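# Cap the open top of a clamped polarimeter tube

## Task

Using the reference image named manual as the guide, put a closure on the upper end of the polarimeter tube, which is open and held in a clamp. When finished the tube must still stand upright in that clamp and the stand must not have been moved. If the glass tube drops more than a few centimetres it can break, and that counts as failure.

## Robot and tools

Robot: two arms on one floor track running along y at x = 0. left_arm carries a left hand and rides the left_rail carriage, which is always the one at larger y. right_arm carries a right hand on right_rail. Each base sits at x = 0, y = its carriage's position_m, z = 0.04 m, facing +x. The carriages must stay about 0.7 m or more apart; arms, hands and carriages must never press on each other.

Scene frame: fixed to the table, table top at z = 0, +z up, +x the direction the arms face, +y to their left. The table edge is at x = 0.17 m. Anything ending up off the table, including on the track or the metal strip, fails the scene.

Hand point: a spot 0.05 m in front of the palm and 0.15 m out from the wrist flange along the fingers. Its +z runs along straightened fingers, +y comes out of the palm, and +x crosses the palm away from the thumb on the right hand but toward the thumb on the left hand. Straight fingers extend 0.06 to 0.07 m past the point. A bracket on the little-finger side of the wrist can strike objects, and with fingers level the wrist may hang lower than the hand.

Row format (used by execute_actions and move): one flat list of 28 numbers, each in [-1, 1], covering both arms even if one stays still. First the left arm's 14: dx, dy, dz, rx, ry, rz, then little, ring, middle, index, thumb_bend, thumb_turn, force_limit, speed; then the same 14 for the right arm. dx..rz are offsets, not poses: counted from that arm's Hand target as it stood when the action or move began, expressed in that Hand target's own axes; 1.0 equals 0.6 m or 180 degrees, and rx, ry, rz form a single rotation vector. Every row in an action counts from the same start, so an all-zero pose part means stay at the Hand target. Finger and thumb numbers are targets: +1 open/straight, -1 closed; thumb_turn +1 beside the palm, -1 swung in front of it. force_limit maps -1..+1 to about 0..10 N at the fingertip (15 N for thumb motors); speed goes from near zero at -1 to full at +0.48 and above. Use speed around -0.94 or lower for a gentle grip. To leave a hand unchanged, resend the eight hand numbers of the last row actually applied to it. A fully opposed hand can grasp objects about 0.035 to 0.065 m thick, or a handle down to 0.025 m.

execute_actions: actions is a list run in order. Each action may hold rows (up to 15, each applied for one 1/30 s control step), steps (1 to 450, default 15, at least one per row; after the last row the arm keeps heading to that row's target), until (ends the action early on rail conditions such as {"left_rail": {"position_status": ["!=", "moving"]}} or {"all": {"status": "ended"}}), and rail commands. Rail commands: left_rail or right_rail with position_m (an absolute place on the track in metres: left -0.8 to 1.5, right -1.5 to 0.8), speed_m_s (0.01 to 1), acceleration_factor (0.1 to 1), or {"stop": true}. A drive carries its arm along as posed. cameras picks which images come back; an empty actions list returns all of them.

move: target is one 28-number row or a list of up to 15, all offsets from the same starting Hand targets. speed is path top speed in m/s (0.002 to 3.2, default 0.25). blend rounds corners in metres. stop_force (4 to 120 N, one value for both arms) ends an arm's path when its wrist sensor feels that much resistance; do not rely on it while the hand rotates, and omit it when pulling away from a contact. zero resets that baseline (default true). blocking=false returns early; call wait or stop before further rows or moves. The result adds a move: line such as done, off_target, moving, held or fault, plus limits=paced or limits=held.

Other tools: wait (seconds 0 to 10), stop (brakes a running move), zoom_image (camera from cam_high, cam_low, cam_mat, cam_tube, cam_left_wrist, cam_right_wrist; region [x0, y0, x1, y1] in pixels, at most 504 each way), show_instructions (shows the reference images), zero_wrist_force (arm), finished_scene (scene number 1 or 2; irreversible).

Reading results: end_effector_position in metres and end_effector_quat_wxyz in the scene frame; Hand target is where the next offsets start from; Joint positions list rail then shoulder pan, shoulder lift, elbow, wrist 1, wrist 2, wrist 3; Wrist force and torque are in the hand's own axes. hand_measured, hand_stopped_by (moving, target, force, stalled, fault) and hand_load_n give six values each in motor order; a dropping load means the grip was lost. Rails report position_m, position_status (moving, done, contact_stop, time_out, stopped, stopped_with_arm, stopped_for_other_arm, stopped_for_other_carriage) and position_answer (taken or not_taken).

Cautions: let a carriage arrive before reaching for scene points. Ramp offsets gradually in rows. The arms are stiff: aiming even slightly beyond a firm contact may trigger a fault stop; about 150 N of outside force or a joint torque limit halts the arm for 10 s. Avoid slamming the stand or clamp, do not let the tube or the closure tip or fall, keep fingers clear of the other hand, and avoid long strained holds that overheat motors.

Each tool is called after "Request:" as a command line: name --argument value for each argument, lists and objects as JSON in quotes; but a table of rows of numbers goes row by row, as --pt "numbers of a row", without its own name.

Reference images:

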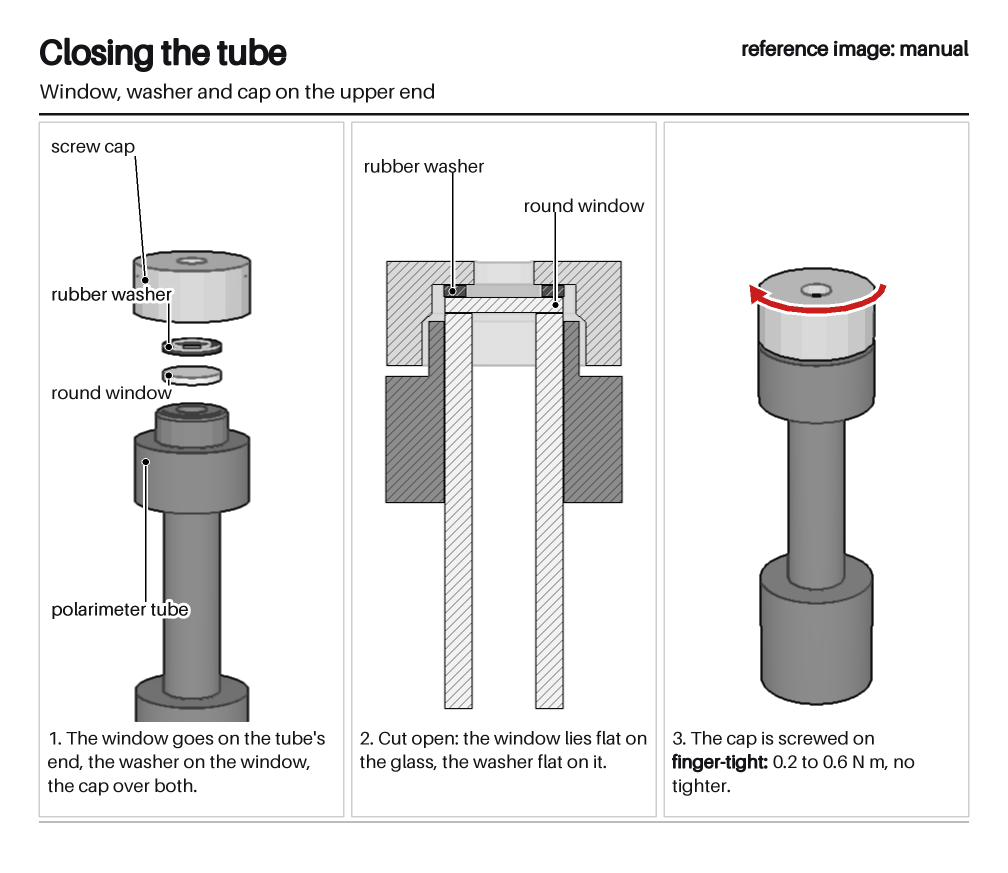

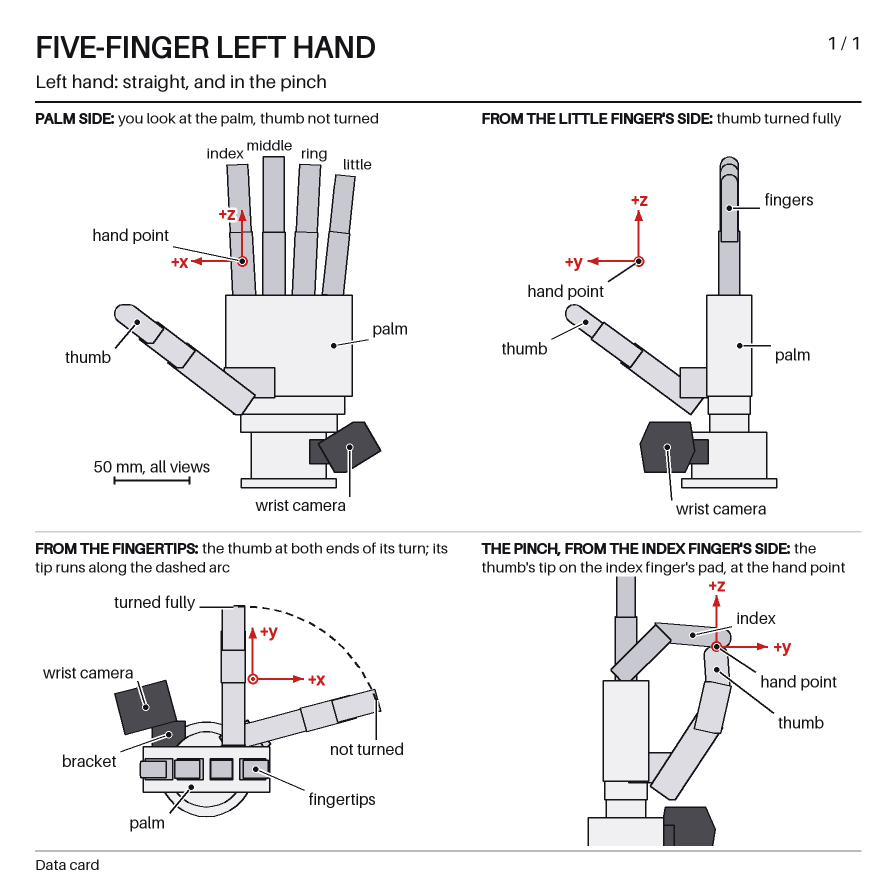

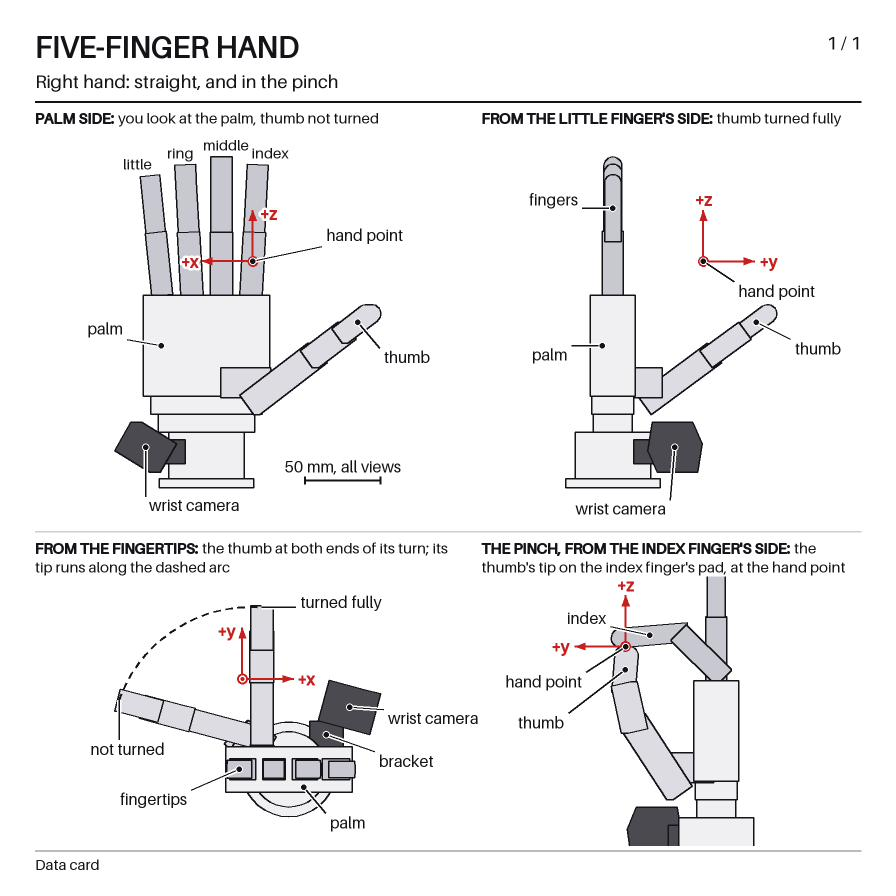

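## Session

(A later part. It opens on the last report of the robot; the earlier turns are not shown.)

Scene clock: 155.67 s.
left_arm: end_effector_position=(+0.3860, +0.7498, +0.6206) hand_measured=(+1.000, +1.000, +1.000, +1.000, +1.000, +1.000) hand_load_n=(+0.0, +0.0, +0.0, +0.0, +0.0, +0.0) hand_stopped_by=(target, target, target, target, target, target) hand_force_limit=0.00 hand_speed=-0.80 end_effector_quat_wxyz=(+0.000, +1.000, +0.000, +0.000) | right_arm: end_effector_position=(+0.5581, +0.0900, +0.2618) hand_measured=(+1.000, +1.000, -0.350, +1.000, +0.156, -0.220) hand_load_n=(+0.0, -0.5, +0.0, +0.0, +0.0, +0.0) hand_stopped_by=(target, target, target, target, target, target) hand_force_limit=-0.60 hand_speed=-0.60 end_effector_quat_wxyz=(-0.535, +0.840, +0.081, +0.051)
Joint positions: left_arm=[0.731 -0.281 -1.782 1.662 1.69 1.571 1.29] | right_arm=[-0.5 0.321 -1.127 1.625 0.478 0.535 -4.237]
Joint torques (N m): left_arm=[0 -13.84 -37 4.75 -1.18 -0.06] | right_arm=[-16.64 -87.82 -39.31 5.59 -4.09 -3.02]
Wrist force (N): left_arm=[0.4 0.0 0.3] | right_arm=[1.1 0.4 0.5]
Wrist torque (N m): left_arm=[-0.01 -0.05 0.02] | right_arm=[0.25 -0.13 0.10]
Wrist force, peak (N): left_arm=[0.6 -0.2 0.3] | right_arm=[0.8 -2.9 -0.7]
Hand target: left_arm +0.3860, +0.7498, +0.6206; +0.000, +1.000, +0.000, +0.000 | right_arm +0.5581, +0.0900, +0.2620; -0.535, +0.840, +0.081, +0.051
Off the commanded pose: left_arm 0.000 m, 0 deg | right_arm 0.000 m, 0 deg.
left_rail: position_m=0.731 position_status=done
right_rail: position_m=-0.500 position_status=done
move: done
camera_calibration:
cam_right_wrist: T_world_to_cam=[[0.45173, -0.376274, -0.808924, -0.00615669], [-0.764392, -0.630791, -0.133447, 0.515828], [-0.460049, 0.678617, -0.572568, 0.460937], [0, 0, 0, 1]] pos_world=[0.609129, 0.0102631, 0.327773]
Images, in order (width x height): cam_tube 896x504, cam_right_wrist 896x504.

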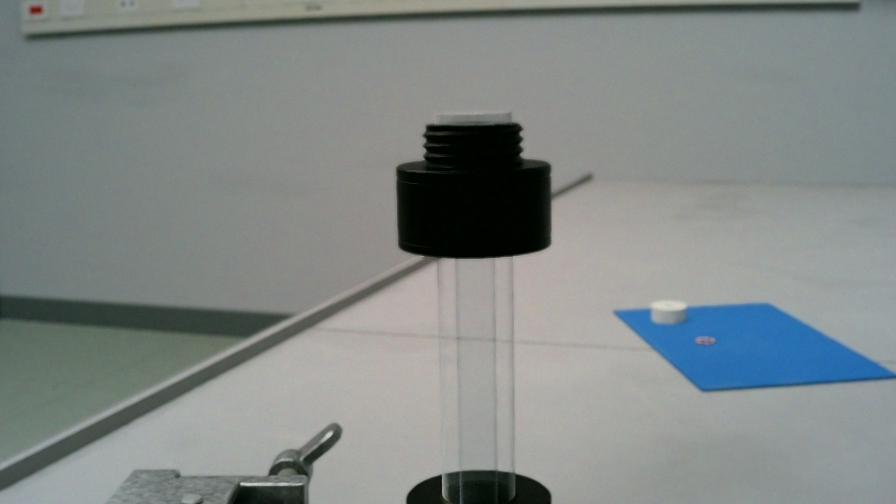

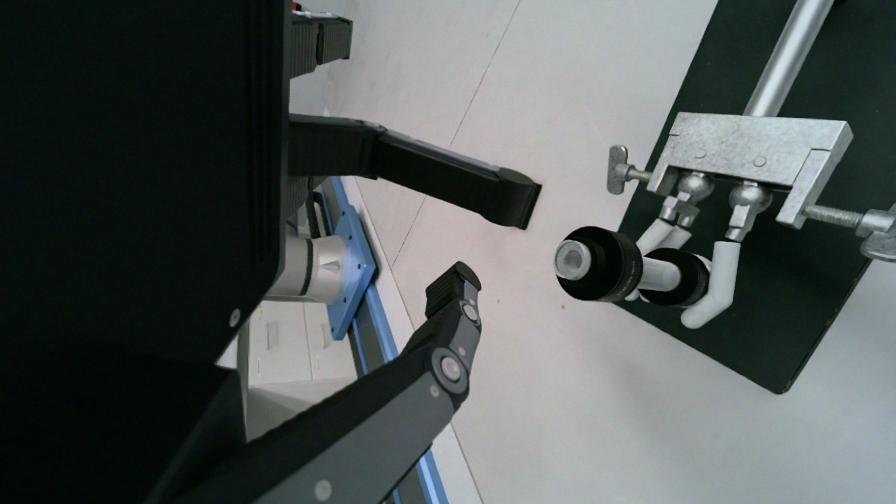

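Request:
move --pt "0 0 0 0 0 0 1 1 1 1 1 1 0 -0.8 -0.0239 0.0525 -0.1395 0 0 0 1 1 -0.35 1 0.155 -0.32 -0.6 -0.3" --pt "0 0 0 0 0 0 1 1 1 1 1 1 0 -0.8 -0.1021 0.7495 -0.8592 -0.0862 0.4453 0.2122 1 1 -0.35 1 0.155 -0.32 -0.6 -0.3" --speed '[0.2, 0.4]' --blend '[0.03, 0]' --cameras '["cam_right_wrist", "cam_mat"]'

Request:
zoom_image --camera "cam_right_wrist" --region '[430, 150, 680, 350]'

Scene clock: 159.87 s.
left_arm: end_effector_position=(+0.3860, +0.7498, +0.6206) hand_measured=(+1.000, +1.000, +1.000, +1.000, +1.000, +1.000) hand_load_n=(+0.0, +0.0, +0.0, +0.0, +0.0, +0.0) hand_stopped_by=(target, target, target, target, target, target) hand_force_limit=0.00 hand_speed=-0.80 end_effector_quat_wxyz=(+0.000, +1.000, +0.000, +0.000) | right_arm: end_effector_position=(+0.5836, -0.5685, +0.0693) hand_measured=(+1.000, +1.000, -0.350, +1.000, +0.156, -0.320) hand_load_n=(+0.0, +0.0, +0.0, +0.0, +0.0, +0.0) hand_stopped_by=(target, target, target, target, target, target) hand_force_limit=-0.60 hand_speed=-0.30 end_effector_quat_wxyz=(-0.342, +0.650, -0.538, +0.414)
Joint positions: left_arm=[0.731 -0.281 -1.782 1.662 1.69 1.571 1.29] | right_arm=[-0.5 -0.709 -1.417 2.423 -0.454 0.941 -3.679]
Joint torques (N m): left_arm=[-0.7 -11.72 -36.3 4.9 -1.22 -0.11] | right_arm=[-13.39 -11.5 -16.93 -2.12 2.15 3.95]
Wrist force (N): left_arm=[0.2 0.1 0.0] | right_arm=[-0.1 0.4 0.8]
Wrist torque (N m): left_arm=[0.02 -0.03 0.01] | right_arm=[0.27 0.02 -0.24]
Wrist force, peak (N): left_arm=[0.4 0.3 0.5] | right_arm=[1.1 -0.2 2.0]
Hand target: left_arm +0.3860, +0.7498, +0.6206; +0.000, +1.000, +0.000, +0.000 | right_arm +0.5836, -0.5687, +0.0692; -0.342, +0.650, -0.538, +0.414
Off the commanded pose: left_arm 0.000 m, 0 deg | right_arm 0.000 m, 0 deg.
left_rail: position_m=0.731 position_status=done
right_rail: position_m=-0.500 position_status=done
move: done
camera_calibration:
cam_right_wrist: T_world_to_cam=[[-0.377955, -0.449947, -0.809134, 0.0211431], [-0.629511, 0.765738, -0.131764, 0.809266], [0.678871, 0.459558, -0.572661, 0.0201396], [0, 0, 0, 1]] pos_world=[0.503761, -0.619428, 0.135273]
Images, in order (width x height): cam_mat 896x504, cam_right_wrist 896x504.

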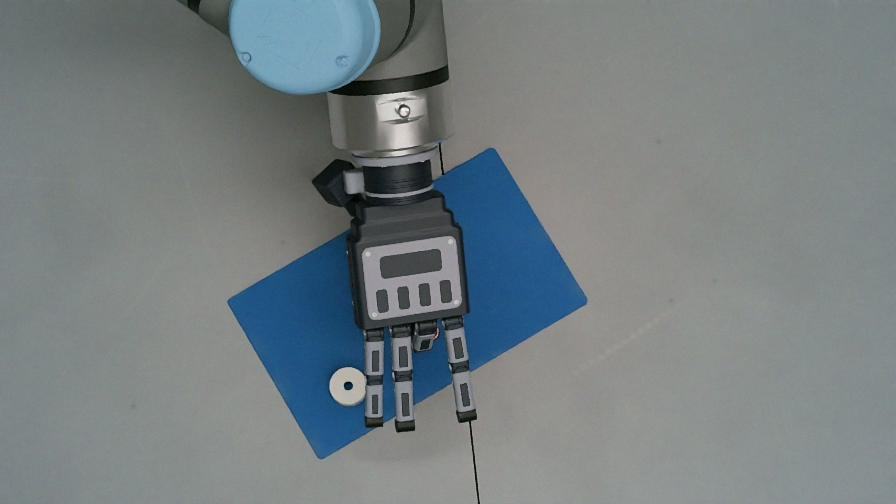

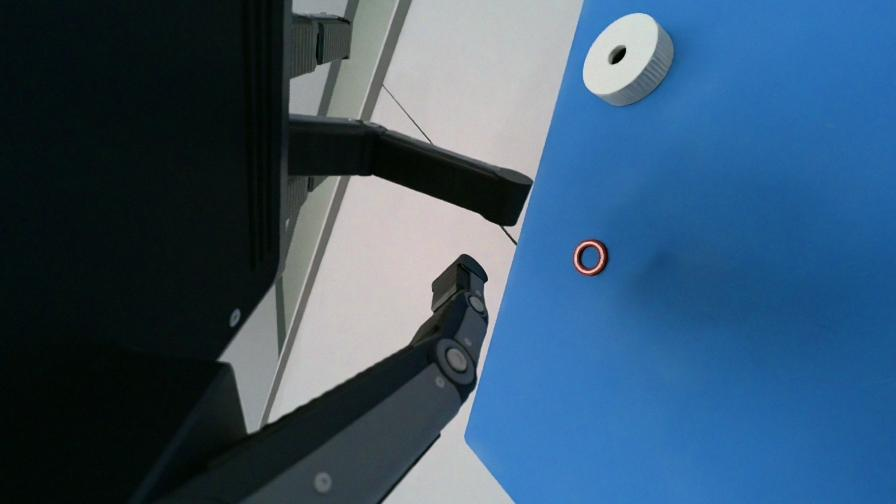

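Scaled by 2.016.

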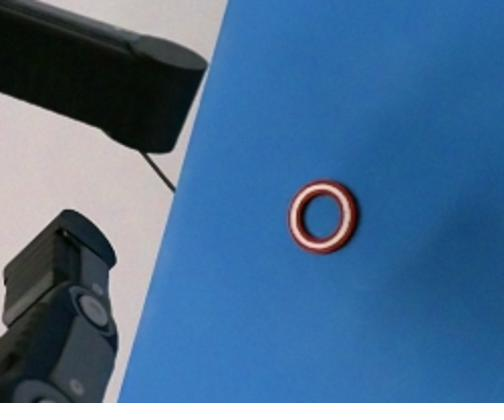

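Request:
move --target '[0,0,0,0,0,0,1,1,1,1,1,1,0,-0.8,-0.0156,0.057,0.0362,0,0,0,1,1,-0.35,1,0.155,-0.32,-0.6,-0.3]' --speed 0.12 --cameras '["cam_right_wrist"]'

Request:
zoom_image --camera "cam_right_wrist" --region '[430, 150, 610, 290]'

Scene clock: 161.27 s.
left_arm: end_effector_position=(+0.3860, +0.7498, +0.6206) hand_measured=(+1.000, +1.000, +1.000, +1.000, +1.000, +1.000) hand_load_n=(+0.0, +0.0, +0.0, -0.5, +0.0, +0.0) hand_stopped_by=(target, target, target, target, target, target) hand_force_limit=0.00 hand_speed=-0.80 end_effector_quat_wxyz=(+0.000, +1.000, +0.000, +0.000) | right_arm: end_effector_position=(+0.5883, -0.5660, +0.0281) hand_measured=(+1.000, +1.000, -0.350, +1.000, +0.156, -0.320) hand_load_n=(+0.0, +0.0, +0.0, +0.0, +0.0, +0.0) hand_stopped_by=(target, target, target, target, target, target) hand_force_limit=-0.60 hand_speed=-0.30 end_effector_quat_wxyz=(-0.342, +0.650, -0.538, +0.414)
Joint positions: left_arm=[0.731 -0.281 -1.782 1.662 1.69 1.571 1.29] | right_arm=[-0.5 -0.694 -1.323 2.435 -0.565 0.954 -3.669]
Joint torques (N m): left_arm=[0.08 -12.53 -37.44 4.71 -1.51 0.09] | right_arm=[9.28 -18.93 -10.75 -0.99 2.18 3.93]
Wrist force (N): left_arm=[0.2 0.0 0.3] | right_arm=[-0.4 -0.1 0.7]
Wrist torque (N m): left_arm=[-0.03 -0.02 0.02] | right_arm=[0.18 0.09 -0.29]
Wrist force, peak (N): left_arm=[0.6 0.2 0.3] | right_arm=[-0.4 1.0 0.9]
Hand target: left_arm +0.3860, +0.7498, +0.6206; +0.000, +1.000, +0.000, +0.000 | right_arm +0.5883, -0.5660, +0.0280; -0.342, +0.650, -0.538, +0.414
Off the commanded pose: left_arm 0.000 m, 0 deg | right_arm 0.000 m, 0 deg.
left_rail: position_m=0.731 position_status=done
right_rail: position_m=-0.500 position_status=done
move: done
camera_calibration:
cam_right_wrist: T_world_to_cam=[[-0.378152, -0.449785, -0.809132, -0.00909192], [-0.629178, 0.766011, -0.131765, 0.80488], [0.67907, 0.459261, -0.572664, -0.00807744], [0, 0, 0, 1]] pos_world=[0.50846, -0.616927, 0.0940727]
Images, in order (width x height): cam_right_wrist 896x504.

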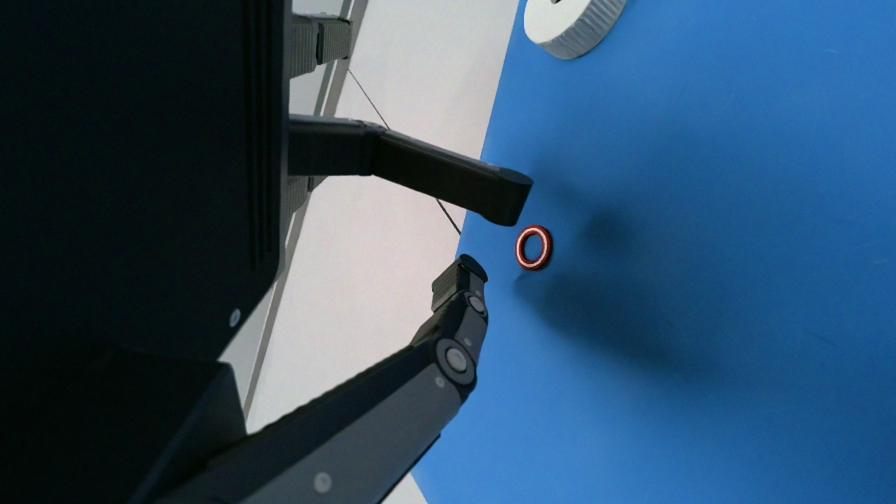

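Scaled by 2.800.

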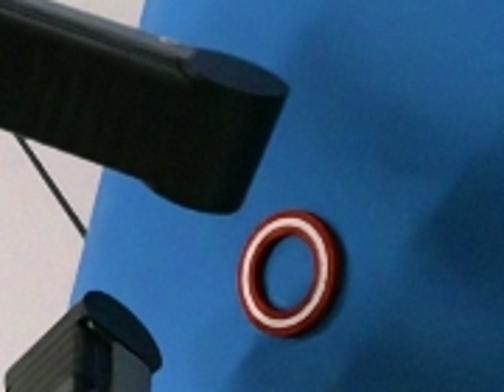

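Request:
move --pt "0 0 0 0 0 0 1 1 1 1 1 1 0 -0.8 -0.0026 0.0119 0.0041 0 0 0 1 1 -0.35 1 0.155 -0.32 -0.6 -0.3" --pt "0 0 0 0 0 0 1 1 1 1 1 1 0 -0.8 -0.0058 0.038 0.0163 0 0 0 1 1 -0.35 1 0.155 -0.32 -0.6 -0.3" --speed '[0.02, 0.008]' --stop_force 4 --cameras '["cam_right_wrist"]'

Request:
zoom_image --camera "cam_right_wrist" --region '[420, 170, 560, 290]'

Scene clock: 164.70 s.
left_arm: end_effector_position=(+0.3860, +0.7498, +0.6206) hand_measured=(+1.000, +1.000, +1.000, +1.000, +1.000, +1.000) hand_load_n=(+0.0, +0.0, +0.0, +0.0, +0.0, +0.0) hand_stopped_by=(target, target, target, target, target, target) hand_force_limit=0.00 hand_speed=-0.80 end_effector_quat_wxyz=(+0.000, +1.000, +0.000, +0.000) | right_arm: end_effector_position=(+0.5875, -0.5663, +0.0118) hand_measured=(+1.000, +1.000, -0.350, +1.000, +0.156, -0.320) hand_load_n=(+0.0, +0.0, -1.0, +0.0, -0.5, +0.5) hand_stopped_by=(target, target, target, target, target, target) hand_force_limit=-0.60 hand_speed=-0.30 end_effector_quat_wxyz=(-0.342, +0.650, -0.538, +0.414)
Joint positions: left_arm=[0.731 -0.281 -1.782 1.662 1.69 1.571 1.29] | right_arm=[-0.5 -0.697 -1.287 2.441 -0.608 0.952 -3.671]
Joint torques (N m): left_arm=[1.26 -13.68 -36.7 4.91 -1.21 -0.02] | right_arm=[1.23 -55.25 -20.39 4 1.93 -0.52]
Wrist force (N): left_arm=[0.4 0.4 0.3] | right_arm=[-0.4 -3.6 -1.1]
Wrist torque (N m): left_arm=[0.05 -0.05 0.01] | right_arm=[0.28 0.11 -0.11]
Wrist force, peak (N): left_arm=[0.7 0.2 0.4] | right_arm=[0.5 -8.4 -3.3]
Hand target: left_arm +0.3860, +0.7498, +0.6206; +0.000, +1.000, +0.000, +0.000 | right_arm +0.5875, -0.5663, +0.0118; -0.342, +0.650, -0.538, +0.414 (not the last commanded pose)
Off the commanded pose: left_arm 0.000 m, 0 deg | right_arm 0.009 m, 0 deg.
left_rail: position_m=0.731 position_status=done
right_rail: position_m=-0.500 position_status=done
move: contact (right_arm); path passed 1 of 2 targets
camera_calibration:
cam_right_wrist: T_world_to_cam=[[-0.378152, -0.449785, -0.809132, -0.0227182], [-0.629178, 0.766011, -0.131765, 0.802459], [0.67907, 0.459261, -0.572664, -0.0167308], [0, 0, 0, 1]] pos_world=[0.50766, -0.617227, 0.0777727]
Images, in order (width x height): cam_right_wrist 896x504.

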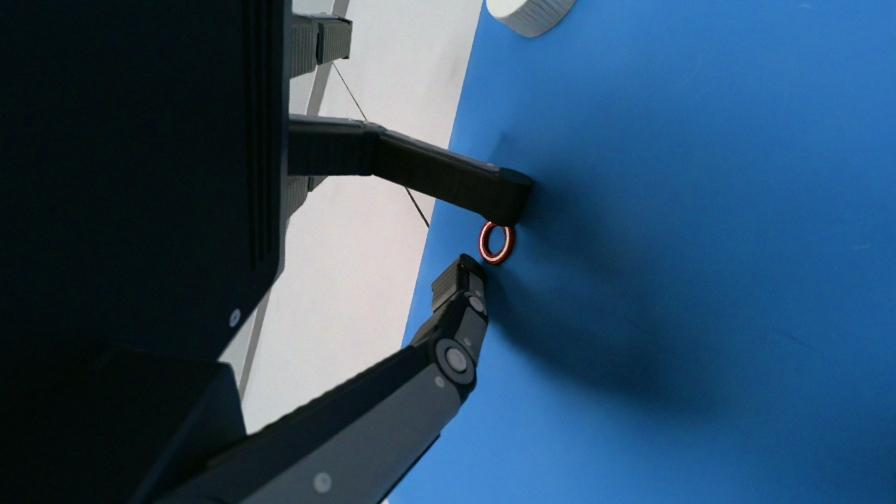

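Scaled by 3.600.

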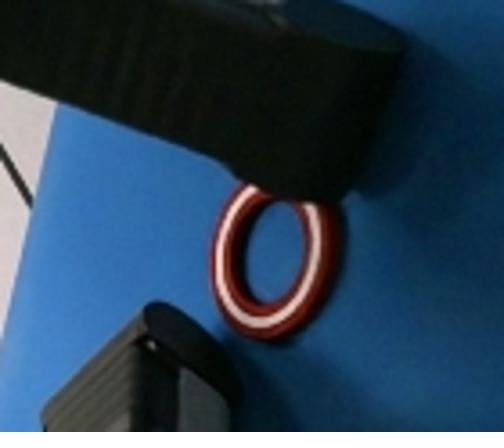

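Request:
execute_actions --actions '[{"rows": [[0,0,0,0,0,0,1,1,1,1,1,1,0,-0.8,0,0,0,0,0,0,1,1,-0.35,1,0.155,-0.8,-0.8,-0.94]], "steps": 60}]' --cameras '["cam_right_wrist"]'

Request:
zoom_image --camera "cam_right_wrist" --region '[420, 170, 560, 290]'

Scene clock: 167.10 s.
left_arm: end_effector_position=(+0.3860, +0.7498, +0.6206) hand_measured=(+1.000, +1.000, +1.000, +1.000, +1.000, +1.000) hand_load_n=(+0.0, +0.0, +0.0, +0.0, +0.0, +0.0) hand_stopped_by=(target, target, target, target, target, target) hand_force_limit=0.00 hand_speed=-0.80 end_effector_quat_wxyz=(+0.000, +1.000, +0.000, +0.000) | right_arm: end_effector_position=(+0.5875, -0.5663, +0.0118) hand_measured=(+1.000, +1.000, -0.350, +1.000, +0.156, -0.332) hand_load_n=(-0.5, +0.0, -1.0, +0.0, -0.5, +2.0) hand_stopped_by=(target, target, target, target, target, force) hand_force_limit=-0.80 hand_speed=-0.94 end_effector_quat_wxyz=(-0.342, +0.650, -0.538, +0.414)
Joint positions: left_arm=[0.731 -0.281 -1.782 1.662 1.69 1.571 1.29] | right_arm=[-0.5 -0.697 -1.287 2.441 -0.608 0.952 -3.671]
Joint torques (N m): left_arm=[1.4 -12.78 -36.11 4.78 -1.16 -0.17] | right_arm=[3.88 -54.62 -21.05 1.98 1.8 2.14]
Wrist force (N): left_arm=[0.4 0.2 0.2] | right_arm=[-1.3 -5.6 -1.6]
Wrist torque (N m): left_arm=[0.01 -0.05 0.01] | right_arm=[0.19 0.14 -0.12]
Wrist force, peak (N): left_arm=[0.7 0.1 0.3] | right_arm=[-1.0 -5.9 -1.9]
Hand target: left_arm +0.3860, +0.7498, +0.6206; +0.000, +1.000, +0.000, +0.000 | right_arm +0.5875, -0.5663, +0.0118; -0.342, +0.650, -0.538, +0.414
Off the commanded pose: left_arm 0.000 m, 0 deg | right_arm 0.000 m, 0 deg.
left_rail: position_m=0.731 position_status=done
right_rail: position_m=-0.500 position_status=done
camera_calibration:
cam_right_wrist: T_world_to_cam=[[-0.378152, -0.449785, -0.809132, -0.0227182], [-0.629178, 0.766011, -0.131765, 0.802459], [0.67907, 0.459261, -0.572664, -0.0167308], [0, 0, 0, 1]] pos_world=[0.50766, -0.617227, 0.0777727]
Images, in order (width x height): cam_right_wrist 896x504.

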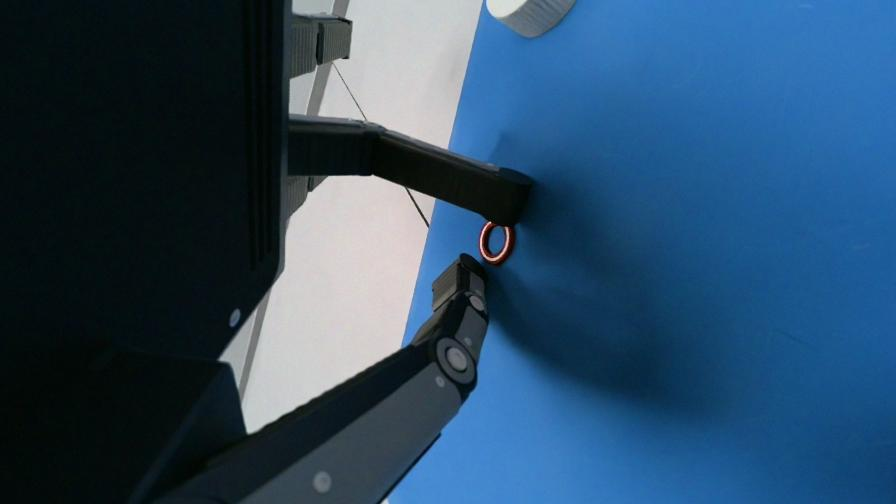

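Scaled by 3.600.

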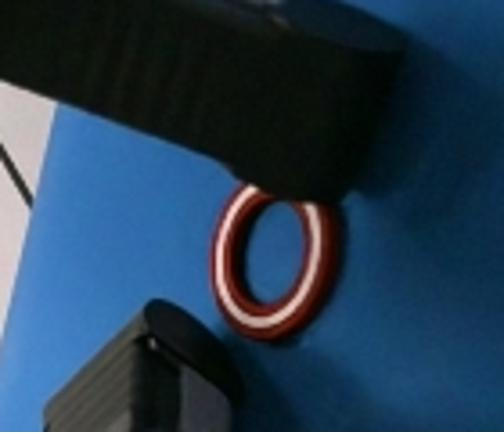

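Request:
execute_actions --actions '[{"rows": [[0,0,0,0,0,0,1,1,1,1,1,1,0,-0.8,0.0001,-0.0009,-0.0004,0,0,0,1,1,-0.35,1,0.155,-0.325,-0.8,-0.94]], "steps": 15},{"rows": [[0,0,0,0,0,0,1,1,1,1,1,1,0,-0.8,0,0,0,0,0,0,1,1,-0.35,1,0.155,-0.8,-0.8,-0.94]], "steps": 50}]' --cameras '["cam_right_wrist"]'

Request:
zoom_image --camera "cam_right_wrist" --region '[420, 170, 560, 290]'

Scene clock: 169.87 s.
left_arm: end_effector_position=(+0.3860, +0.7498, +0.6206) hand_measured=(+1.000, +1.000, +1.000, +1.000, +1.000, +1.000) hand_load_n=(+0.0, +0.0, +0.0, +0.0, +0.0, +0.0) hand_stopped_by=(target, target, target, target, target, target) hand_force_limit=0.00 hand_speed=-0.80 end_effector_quat_wxyz=(+0.000, +1.000, +0.000, +0.000) | right_arm: end_effector_position=(+0.5875, -0.5663, +0.0124) hand_measured=(+1.000, +1.000, -0.350, +1.000, +0.156, -0.446) hand_load_n=(+0.0, +0.0, +0.0, +0.0, +1.0, +2.0) hand_stopped_by=(target, target, target, target, target, force) hand_force_limit=-0.80 hand_speed=-0.94 end_effector_quat_wxyz=(-0.342, +0.650, -0.538, +0.414)
Joint positions: left_arm=[0.731 -0.281 -1.782 1.662 1.69 1.571 1.29] | right_arm=[-0.5 -0.696 -1.288 2.441 -0.606 0.952 -3.671]
Joint torques (N m): left_arm=[0.57 -12.22 -35.78 4.89 -1.37 0.11] | right_arm=[3.06 -58.74 -22.32 3.6 2.18 2.95]
Wrist force (N): left_arm=[0.4 -0.1 0.1] | right_arm=[-0.4 0.0 0.8]
Wrist torque (N m): left_arm=[-0.02 -0.06 0.03] | right_arm=[0.22 0.07 -0.06]
Wrist force, peak (N): left_arm=[0.4 0.1 0.6] | right_arm=[-0.7 -5.7 -1.8]
Hand target: left_arm +0.3860, +0.7498, +0.6206; +0.000, +1.000, +0.000, +0.000 | right_arm +0.5875, -0.5663, +0.0124; -0.342, +0.650, -0.538, +0.414
Off the commanded pose: left_arm 0.000 m, 0 deg | right_arm 0.000 m, 0 deg.
left_rail: position_m=0.731 position_status=done
right_rail: position_m=-0.500 position_status=done
camera_calibration:
cam_right_wrist: T_world_to_cam=[[-0.378152, -0.449785, -0.809132, -0.0222327], [-0.629178, 0.766011, -0.131765, 0.802538], [0.67907, 0.459261, -0.572664, -0.0163872], [0, 0, 0, 1]] pos_world=[0.50766, -0.617227, 0.0783727]
Images, in order (width x height): cam_right_wrist 896x504.

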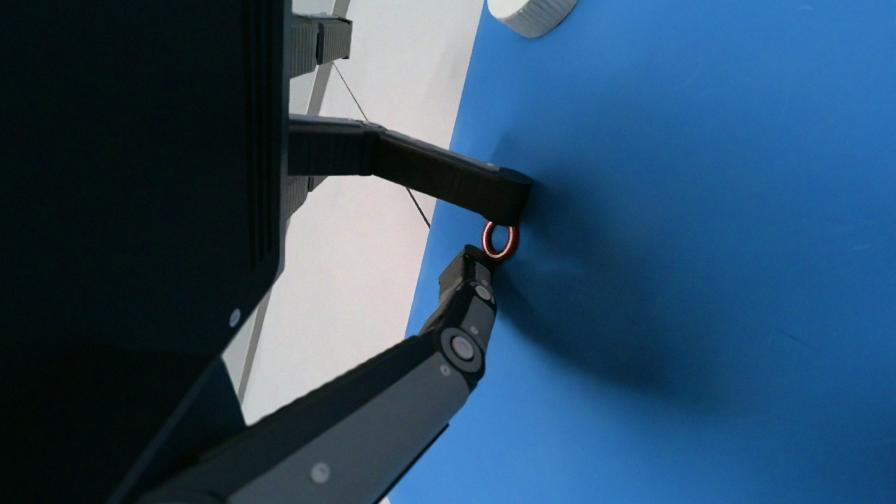

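Scaled by 3.600.

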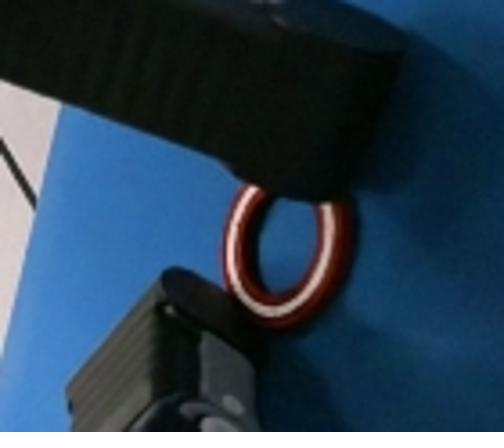

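Request:
move --target '[0,0,0,0,0,0,1,1,1,1,1,1,0,-0.8,0.0014,-0.0074,-0.0035,0,0,0,1,1,-0.35,1,0.155,-0.8,-0.8,-0.94]' --speed 0.01 --cameras '["cam_right_wrist"]'

Request:
zoom_image --camera "cam_right_wrist" --region '[420, 170, 560, 290]'

Scene clock: 171.00 s.
left_arm: end_effector_position=(+0.3860, +0.7498, +0.6206) hand_measured=(+1.000, +1.000, +1.000, +1.000, +1.000, +1.000) hand_load_n=(+0.0, +0.0, +0.0, +0.0, +0.0, +0.0) hand_stopped_by=(target, target, target, target, target, target) hand_force_limit=0.00 hand_speed=-0.80 end_effector_quat_wxyz=(+0.000, +1.000, +0.000, +0.000) | right_arm: end_effector_position=(+0.5875, -0.5662, +0.0172) hand_measured=(+1.000, +1.000, -0.350, +1.000, +0.156, -0.446) hand_load_n=(+0.0, +0.0, +0.0, -0.5, +0.5, +2.0) hand_stopped_by=(target, target, target, target, target, force) hand_force_limit=-0.80 hand_speed=-0.94 end_effector_quat_wxyz=(-0.342, +0.650, -0.538, +0.414)
Joint positions: left_arm=[0.731 -0.281 -1.782 1.662 1.69 1.571 1.29] | right_arm=[-0.5 -0.696 -1.299 2.44 -0.593 0.952 -3.671]
Joint torques (N m): left_arm=[1.88 -11.26 -36.28 4.74 -1.31 0.23] | right_arm=[6.78 -56.93 -23.66 4.1 2.04 3.18]
Wrist force (N): left_arm=[0.2 0.1 0.2] | right_arm=[-0.3 0.3 1.0]
Wrist torque (N m): left_arm=[0.01 -0.02 0.01] | right_arm=[0.22 0.08 -0.07]
Wrist force, peak (N): left_arm=[0.6 -0.1 0.4] | right_arm=[-0.5 0.1 1.0]
Hand target: left_arm +0.3860, +0.7498, +0.6206; +0.000, +1.000, +0.000, +0.000 | right_arm +0.5875, -0.5662, +0.0173; -0.342, +0.650, -0.538, +0.414
Off the commanded pose: left_arm 0.000 m, 0 deg | right_arm 0.000 m, 0 deg.
left_rail: position_m=0.731 position_status=done
right_rail: position_m=-0.500 position_status=done
move: done
camera_calibration:
cam_right_wrist: T_world_to_cam=[[-0.378152, -0.449785, -0.809132, -0.018223], [-0.629178, 0.766011, -0.131765, 0.803107], [0.67907, 0.459261, -0.572664, -0.0136271], [0, 0, 0, 1]] pos_world=[0.50766, -0.617127, 0.0832727]
Images, in order (width x height): cam_right_wrist 896x504.

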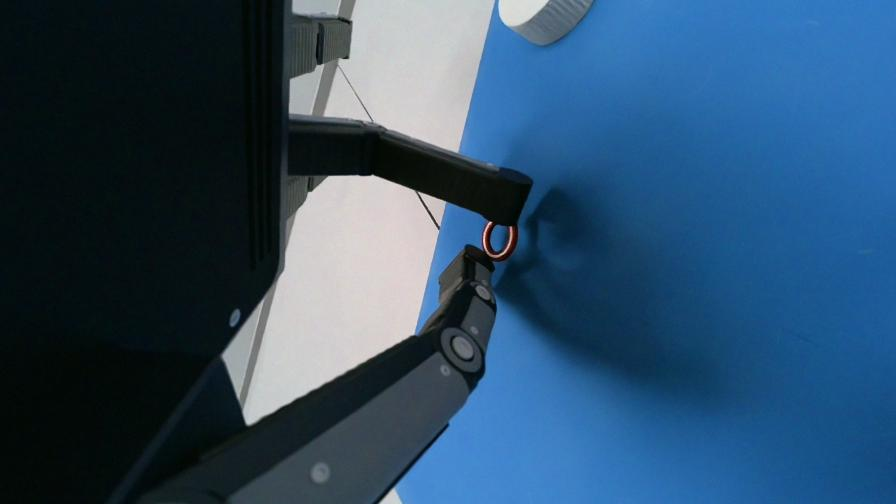

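Scaled by 3.600.

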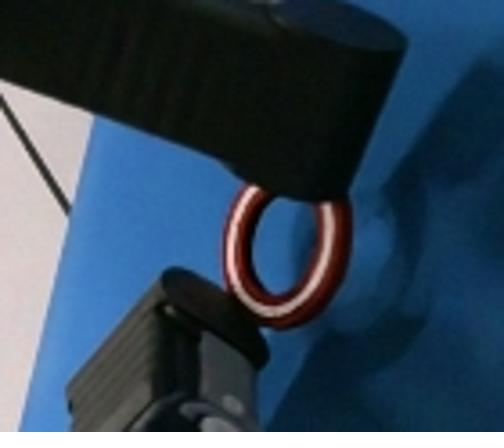

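Request:
move --pt "0 0 0 0 0 0 1 1 1 1 1 1 0 -0.8 0.0287 -0.1484 -0.0707 0 0 0 1 1 -0.35 1 0.155 -0.8 -0.8 -0.94" --pt "0 0 0 0 0 0 1 1 1 1 1 1 0 -0.8 -0.9563 -0.5512 -0.2273 0.0862 -0.4453 -0.2122 1 1 -0.35 1 0.155 -0.8 -0.8 -0.94" --speed '[0.1, 0.25]' --blend '[0.02, 0]' --cameras '["cam_right_wrist", "cam_tube"]'

Request:
zoom_image --camera "cam_right_wrist" --region '[420, 130, 620, 290]'

Scene clock: 176.53 s.
left_arm: end_effector_position=(+0.3860, +0.7498, +0.6206) hand_measured=(+1.000, +1.000, +1.000, +1.000, +1.000, +1.000) hand_load_n=(+0.0, +0.0, +0.0, +0.0, +0.0, +0.0) hand_stopped_by=(target, target, target, target, target, target) hand_force_limit=0.00 hand_speed=-0.80 end_effector_quat_wxyz=(+0.000, +1.000, +0.000, +0.000) | right_arm: end_effector_position=(+0.5566, +0.0597, +0.2712) hand_measured=(+1.000, +1.000, -0.350, +1.000, +0.156, -0.446) hand_load_n=(+0.0, +0.0, +0.0, +0.0, +0.5, +2.0) hand_stopped_by=(target, target, target, target, target, force) hand_force_limit=-0.80 hand_speed=-0.94 end_effector_quat_wxyz=(-0.535, +0.840, +0.081, +0.051)
Joint positions: left_arm=[0.731 -0.281 -1.782 1.662 1.69 1.571 1.29] | right_arm=[-0.5 0.277 -1.149 1.653 0.535 0.512 -4.311]
Joint torques (N m): left_arm=[4.57 -11.78 -36.15 4.48 -1.18 -0.26] | right_arm=[9 -47.76 -39.1 6.13 -4.26 -3.91]
Wrist force (N): left_arm=[0.3 0.0 0.4] | right_arm=[0.7 0.1 0.6]
Wrist torque (N m): left_arm=[-0.02 -0.03 0.02] | right_arm=[0.22 -0.09 0.08]
Wrist force, peak (N): left_arm=[0.7 0.4 0.4] | right_arm=[1.1 0.0 1.6]
Hand target: left_arm +0.3860, +0.7498, +0.6206; +0.000, +1.000, +0.000, +0.000 | right_arm +0.5566, +0.0597, +0.2712; -0.535, +0.840, +0.081, +0.051
Off the commanded pose: left_arm 0.000 m, 0 deg | right_arm 0.000 m, 0 deg.
left_rail: position_m=0.731 position_status=done
right_rail: position_m=-0.500 position_status=done
move: done
camera_calibration:
cam_right_wrist: T_world_to_cam=[[0.451824, -0.376338, -0.808842, -0.00939957], [-0.764466, -0.630669, -0.133598, 0.496857], [-0.459833, 0.678695, -0.572649, 0.486157], [0, 0, 0, 1]] pos_world=[0.607629, -0.0201372, 0.337174]
Images, in order (width x height): cam_tube 896x504, cam_right_wrist 896x504.

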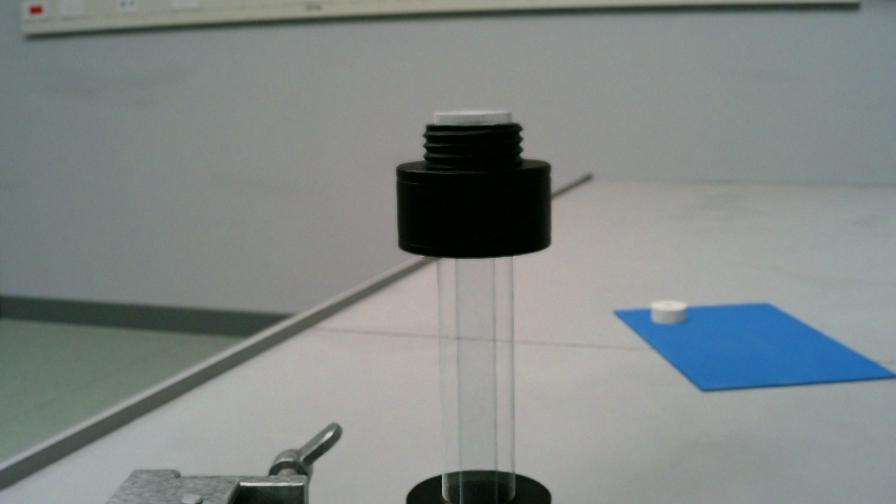

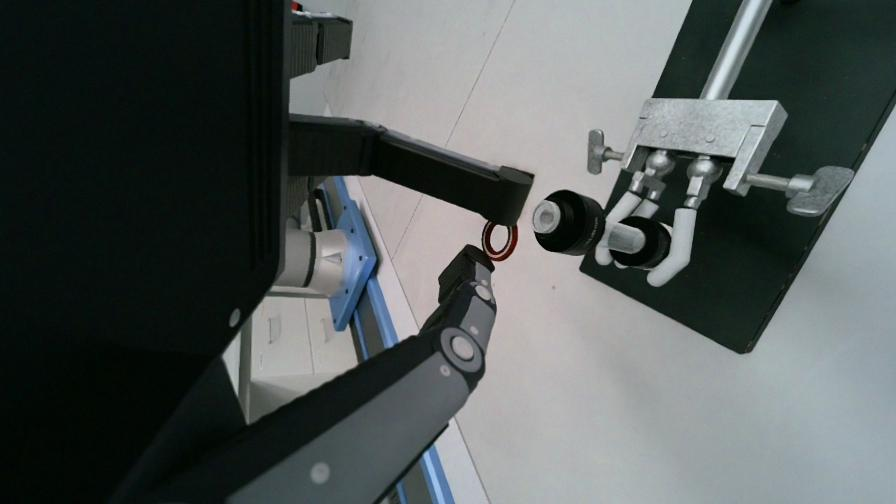

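Scaled by 2.520.

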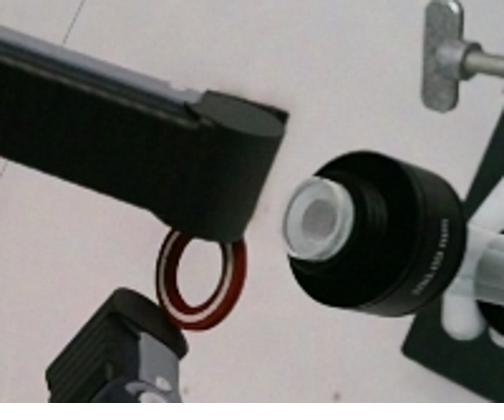

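Request:
move --target '[0,0,0,0,0,0,1,1,1,1,1,1,0,-0.8,-0.0095,0.0328,0.0719,0,0,0,1,1,-0.35,1,0.155,-0.8,-0.8,-0.94]' --speed 0.08 --cameras '["cam_right_wrist", "cam_tube"]'

Request:
zoom_image --camera "cam_right_wrist" --region '[450, 190, 570, 290]'

Request:
zoom_image --camera "cam_tube" --region '[380, 40, 580, 160]'

Scene clock: 178.13 s.
left_arm: end_effector_position=(+0.3860, +0.7498, +0.6206) hand_measured=(+1.000, +1.000, +1.000, +1.000, +1.000, +1.000) hand_load_n=(+0.0, +0.0, +0.0, +0.0, +0.0, +0.0) hand_stopped_by=(target, target, target, target, target, target) hand_force_limit=0.00 hand_speed=-0.80 end_effector_quat_wxyz=(+0.000, +1.000, +0.000, +0.000) | right_arm: end_effector_position=(+0.5548, +0.0901, +0.2346) hand_measured=(+1.000, +1.000, -0.350, +1.000, +0.156, -0.446) hand_load_n=(-0.5, +0.0, +0.0, +0.0, +0.5, +1.5) hand_stopped_by=(target, target, target, target, target, force) hand_force_limit=-0.80 hand_speed=-0.94 end_effector_quat_wxyz=(-0.535, +0.840, +0.081, +0.051)
Joint positions: left_arm=[0.731 -0.281 -1.782 1.662 1.69 1.571 1.29] | right_arm=[-0.5 0.323 -1.109 1.653 0.431 0.536 -4.235]
Joint torques (N m): left_arm=[0.41 -11.65 -36.77 4.91 -1.36 -0.28] | right_arm=[4.7 -51.41 -40.84 -0.57 1.1 2.77]
Wrist force (N): left_arm=[0.2 -0.1 0.1] | right_arm=[0.6 0.2 0.8]
Wrist torque (N m): left_arm=[-0.02 -0.03 0.02] | right_arm=[0.18 -0.06 -0.17]
Wrist force, peak (N): left_arm=[0.6 0.1 0.5] | right_arm=[0.8 0.6 1.2]
Hand target: left_arm +0.3860, +0.7498, +0.6206; +0.000, +1.000, +0.000, +0.000 | right_arm +0.5548, +0.0902, +0.2345; -0.535, +0.840, +0.081, +0.051
Off the commanded pose: left_arm 0.000 m, 0 deg | right_arm 0.000 m, 0 deg.
left_rail: position_m=0.731 position_status=done
right_rail: position_m=-0.500 position_status=done
move: done
camera_calibration:
cam_right_wrist: T_world_to_cam=[[0.45191, -0.37625, -0.808834, -0.0267592], [-0.764283, -0.630903, -0.133538, 0.509562], [-0.460053, 0.678526, -0.572673, 0.443834], [0, 0, 0, 1]] pos_world=[0.605729, 0.0102634, 0.300574]
Images, in order (width x height): cam_tube 896x504, cam_right_wrist 896x504.

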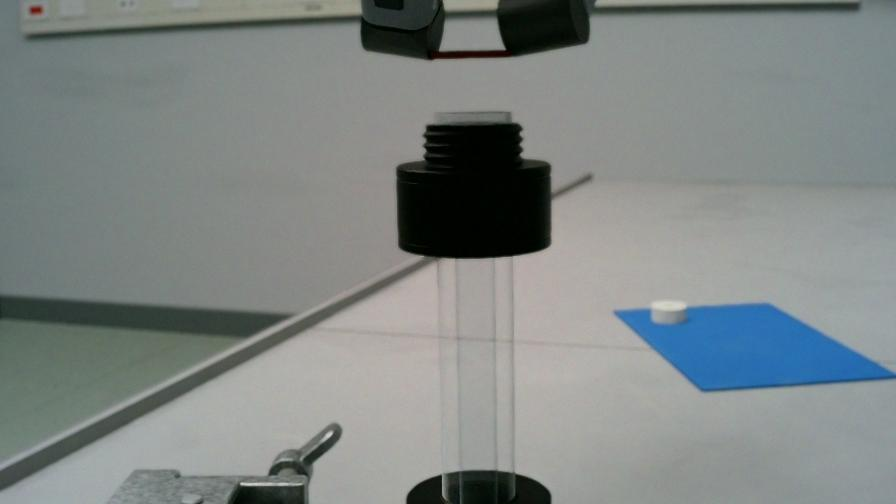

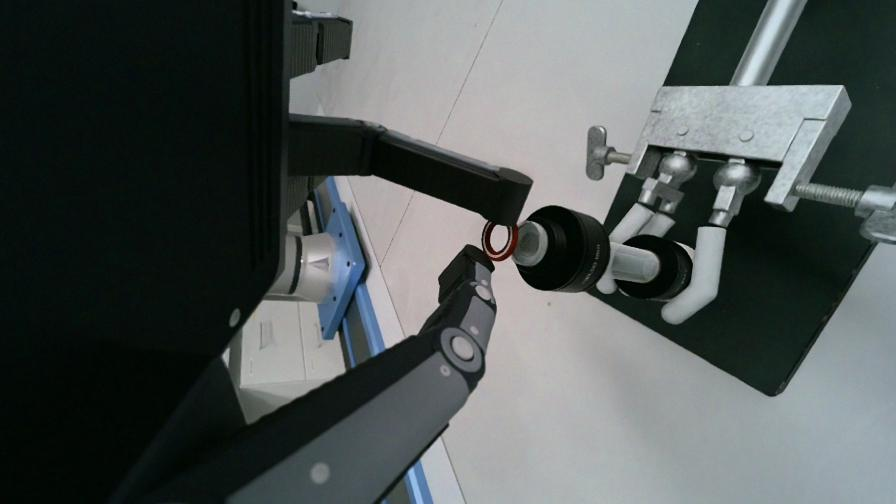

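Scaled by 4.200.

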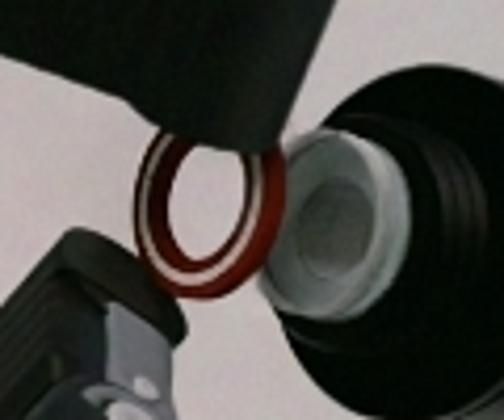

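Scaled by 2.520.

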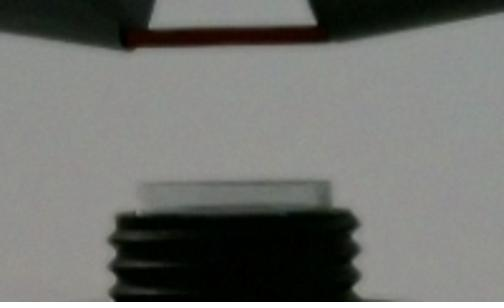

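Request:
move --target '[0,0,0,0,0,0,1,1,1,1,1,1,0,-0.8,-0.0025,0.0119,0.0057,0,0,0,1,1,-0.35,1,0.155,-0.8,-0.8,-0.94]' --speed 0.04 --cameras '["cam_right_wrist", "cam_tube"]'

Request:
zoom_image --camera "cam_right_wrist" --region '[470, 210, 540, 270]'

Request:
zoom_image --camera "cam_tube" --region '[420, 80, 540, 150]'

Scene clock: 179.90 s.
left_arm: end_effector_position=(+0.3860, +0.7498, +0.6206) hand_measured=(+1.000, +1.000, +1.000, +1.000, +1.000, +1.000) hand_load_n=(+0.0, +0.0, +0.0, +0.0, +0.0, +0.0) hand_stopped_by=(target, target, target, target, target, target) hand_force_limit=0.00 hand_speed=-0.80 end_effector_quat_wxyz=(+0.000, +1.000, +0.000, +0.000) | right_arm: end_effector_position=(+0.5546, +0.0902, +0.2266) hand_measured=(+1.000, +1.000, -0.350, +1.000, +0.156, -0.446) hand_load_n=(+0.0, +0.0, +0.0, +0.0, +0.5, +2.0) hand_stopped_by=(target, target, target, target, target, force) hand_force_limit=-0.80 hand_speed=-0.94 end_effector_quat_wxyz=(-0.535, +0.840, +0.081, +0.051)
Joint positions: left_arm=[0.731 -0.281 -1.782 1.662 1.69 1.571 1.29] | right_arm=[-0.5 0.323 -1.102 1.658 0.418 0.537 -4.234]
Joint torques (N m): left_arm=[1.42 -13.3 -36.55 4.77 -1.64 -0.06] | right_arm=[7.31 -51.88 -25.51 0.1 1.33 3.83]
Wrist force (N): left_arm=[0.1 -0.1 0.6] | right_arm=[0.6 0.4 0.8]
Wrist torque (N m): left_arm=[-0.05 0.00 0.01] | right_arm=[0.23 -0.06 -0.16]
Wrist force, peak (N): left_arm=[0.7 0.0 0.2] | right_arm=[0.7 0.4 1.1]
Hand target: left_arm +0.3860, +0.7498, +0.6206; +0.000, +1.000, +0.000, +0.000 | right_arm +0.5546, +0.0902, +0.2264; -0.535, +0.840, +0.081, +0.051
Off the commanded pose: left_arm 0.000 m, 0 deg | right_arm 0.000 m, 0 deg.
left_rail: position_m=0.731 position_status=done
right_rail: position_m=-0.500 position_status=done
move: done
camera_calibration:
cam_right_wrist: T_world_to_cam=[[0.45191, -0.37625, -0.808834, -0.033147], [-0.764283, -0.630903, -0.133538, 0.50848], [-0.460053, 0.678526, -0.572673, 0.439139], [0, 0, 0, 1]] pos_world=[0.605629, 0.0103634, 0.292574]
Images, in order (width x height): cam_tube 896x504, cam_right_wrist 896x504.

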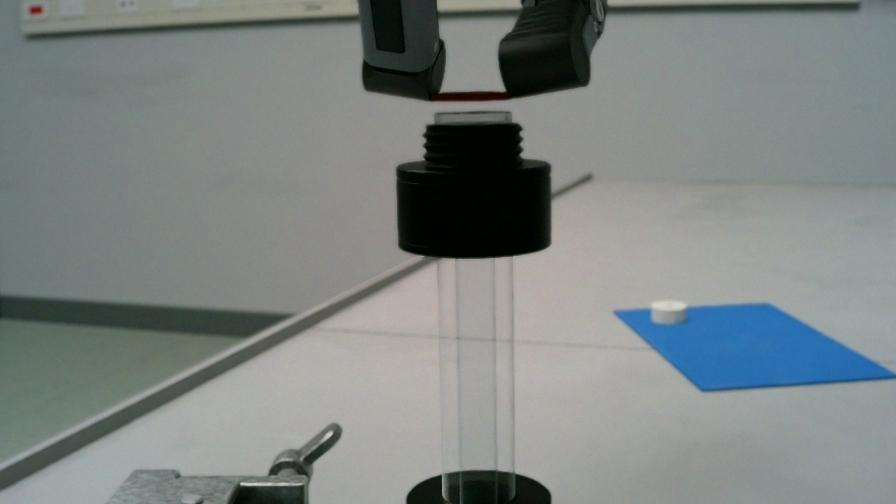

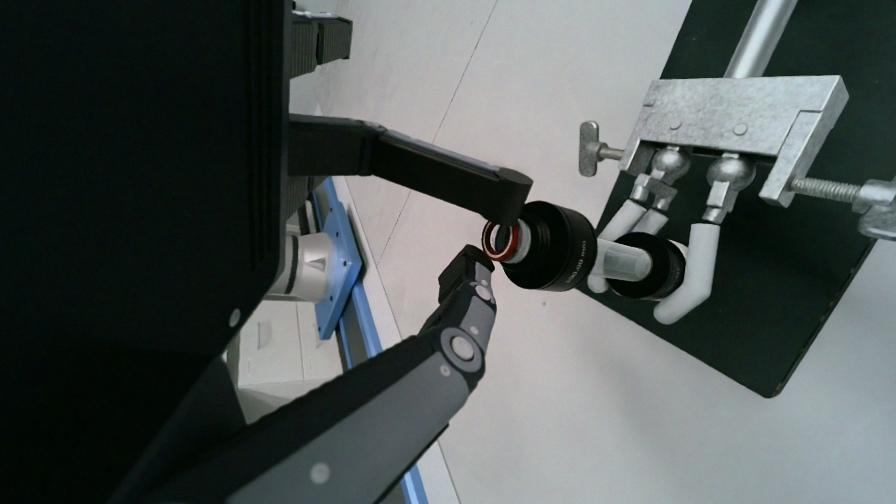

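Scaled by 7.200.

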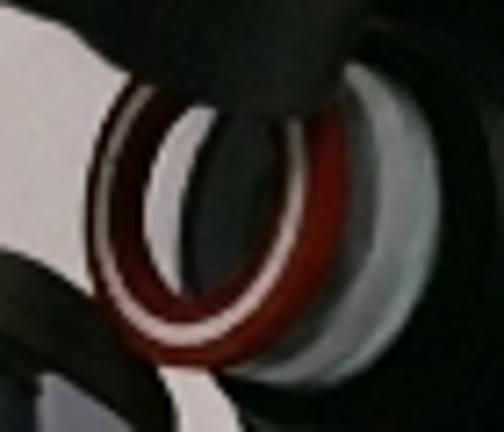

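Scaled by 4.200.

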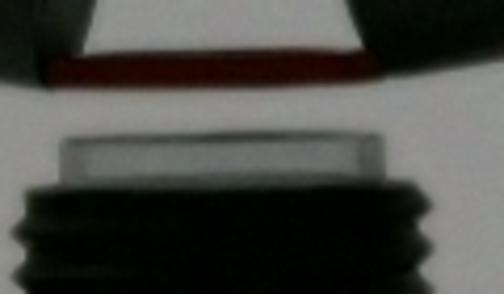

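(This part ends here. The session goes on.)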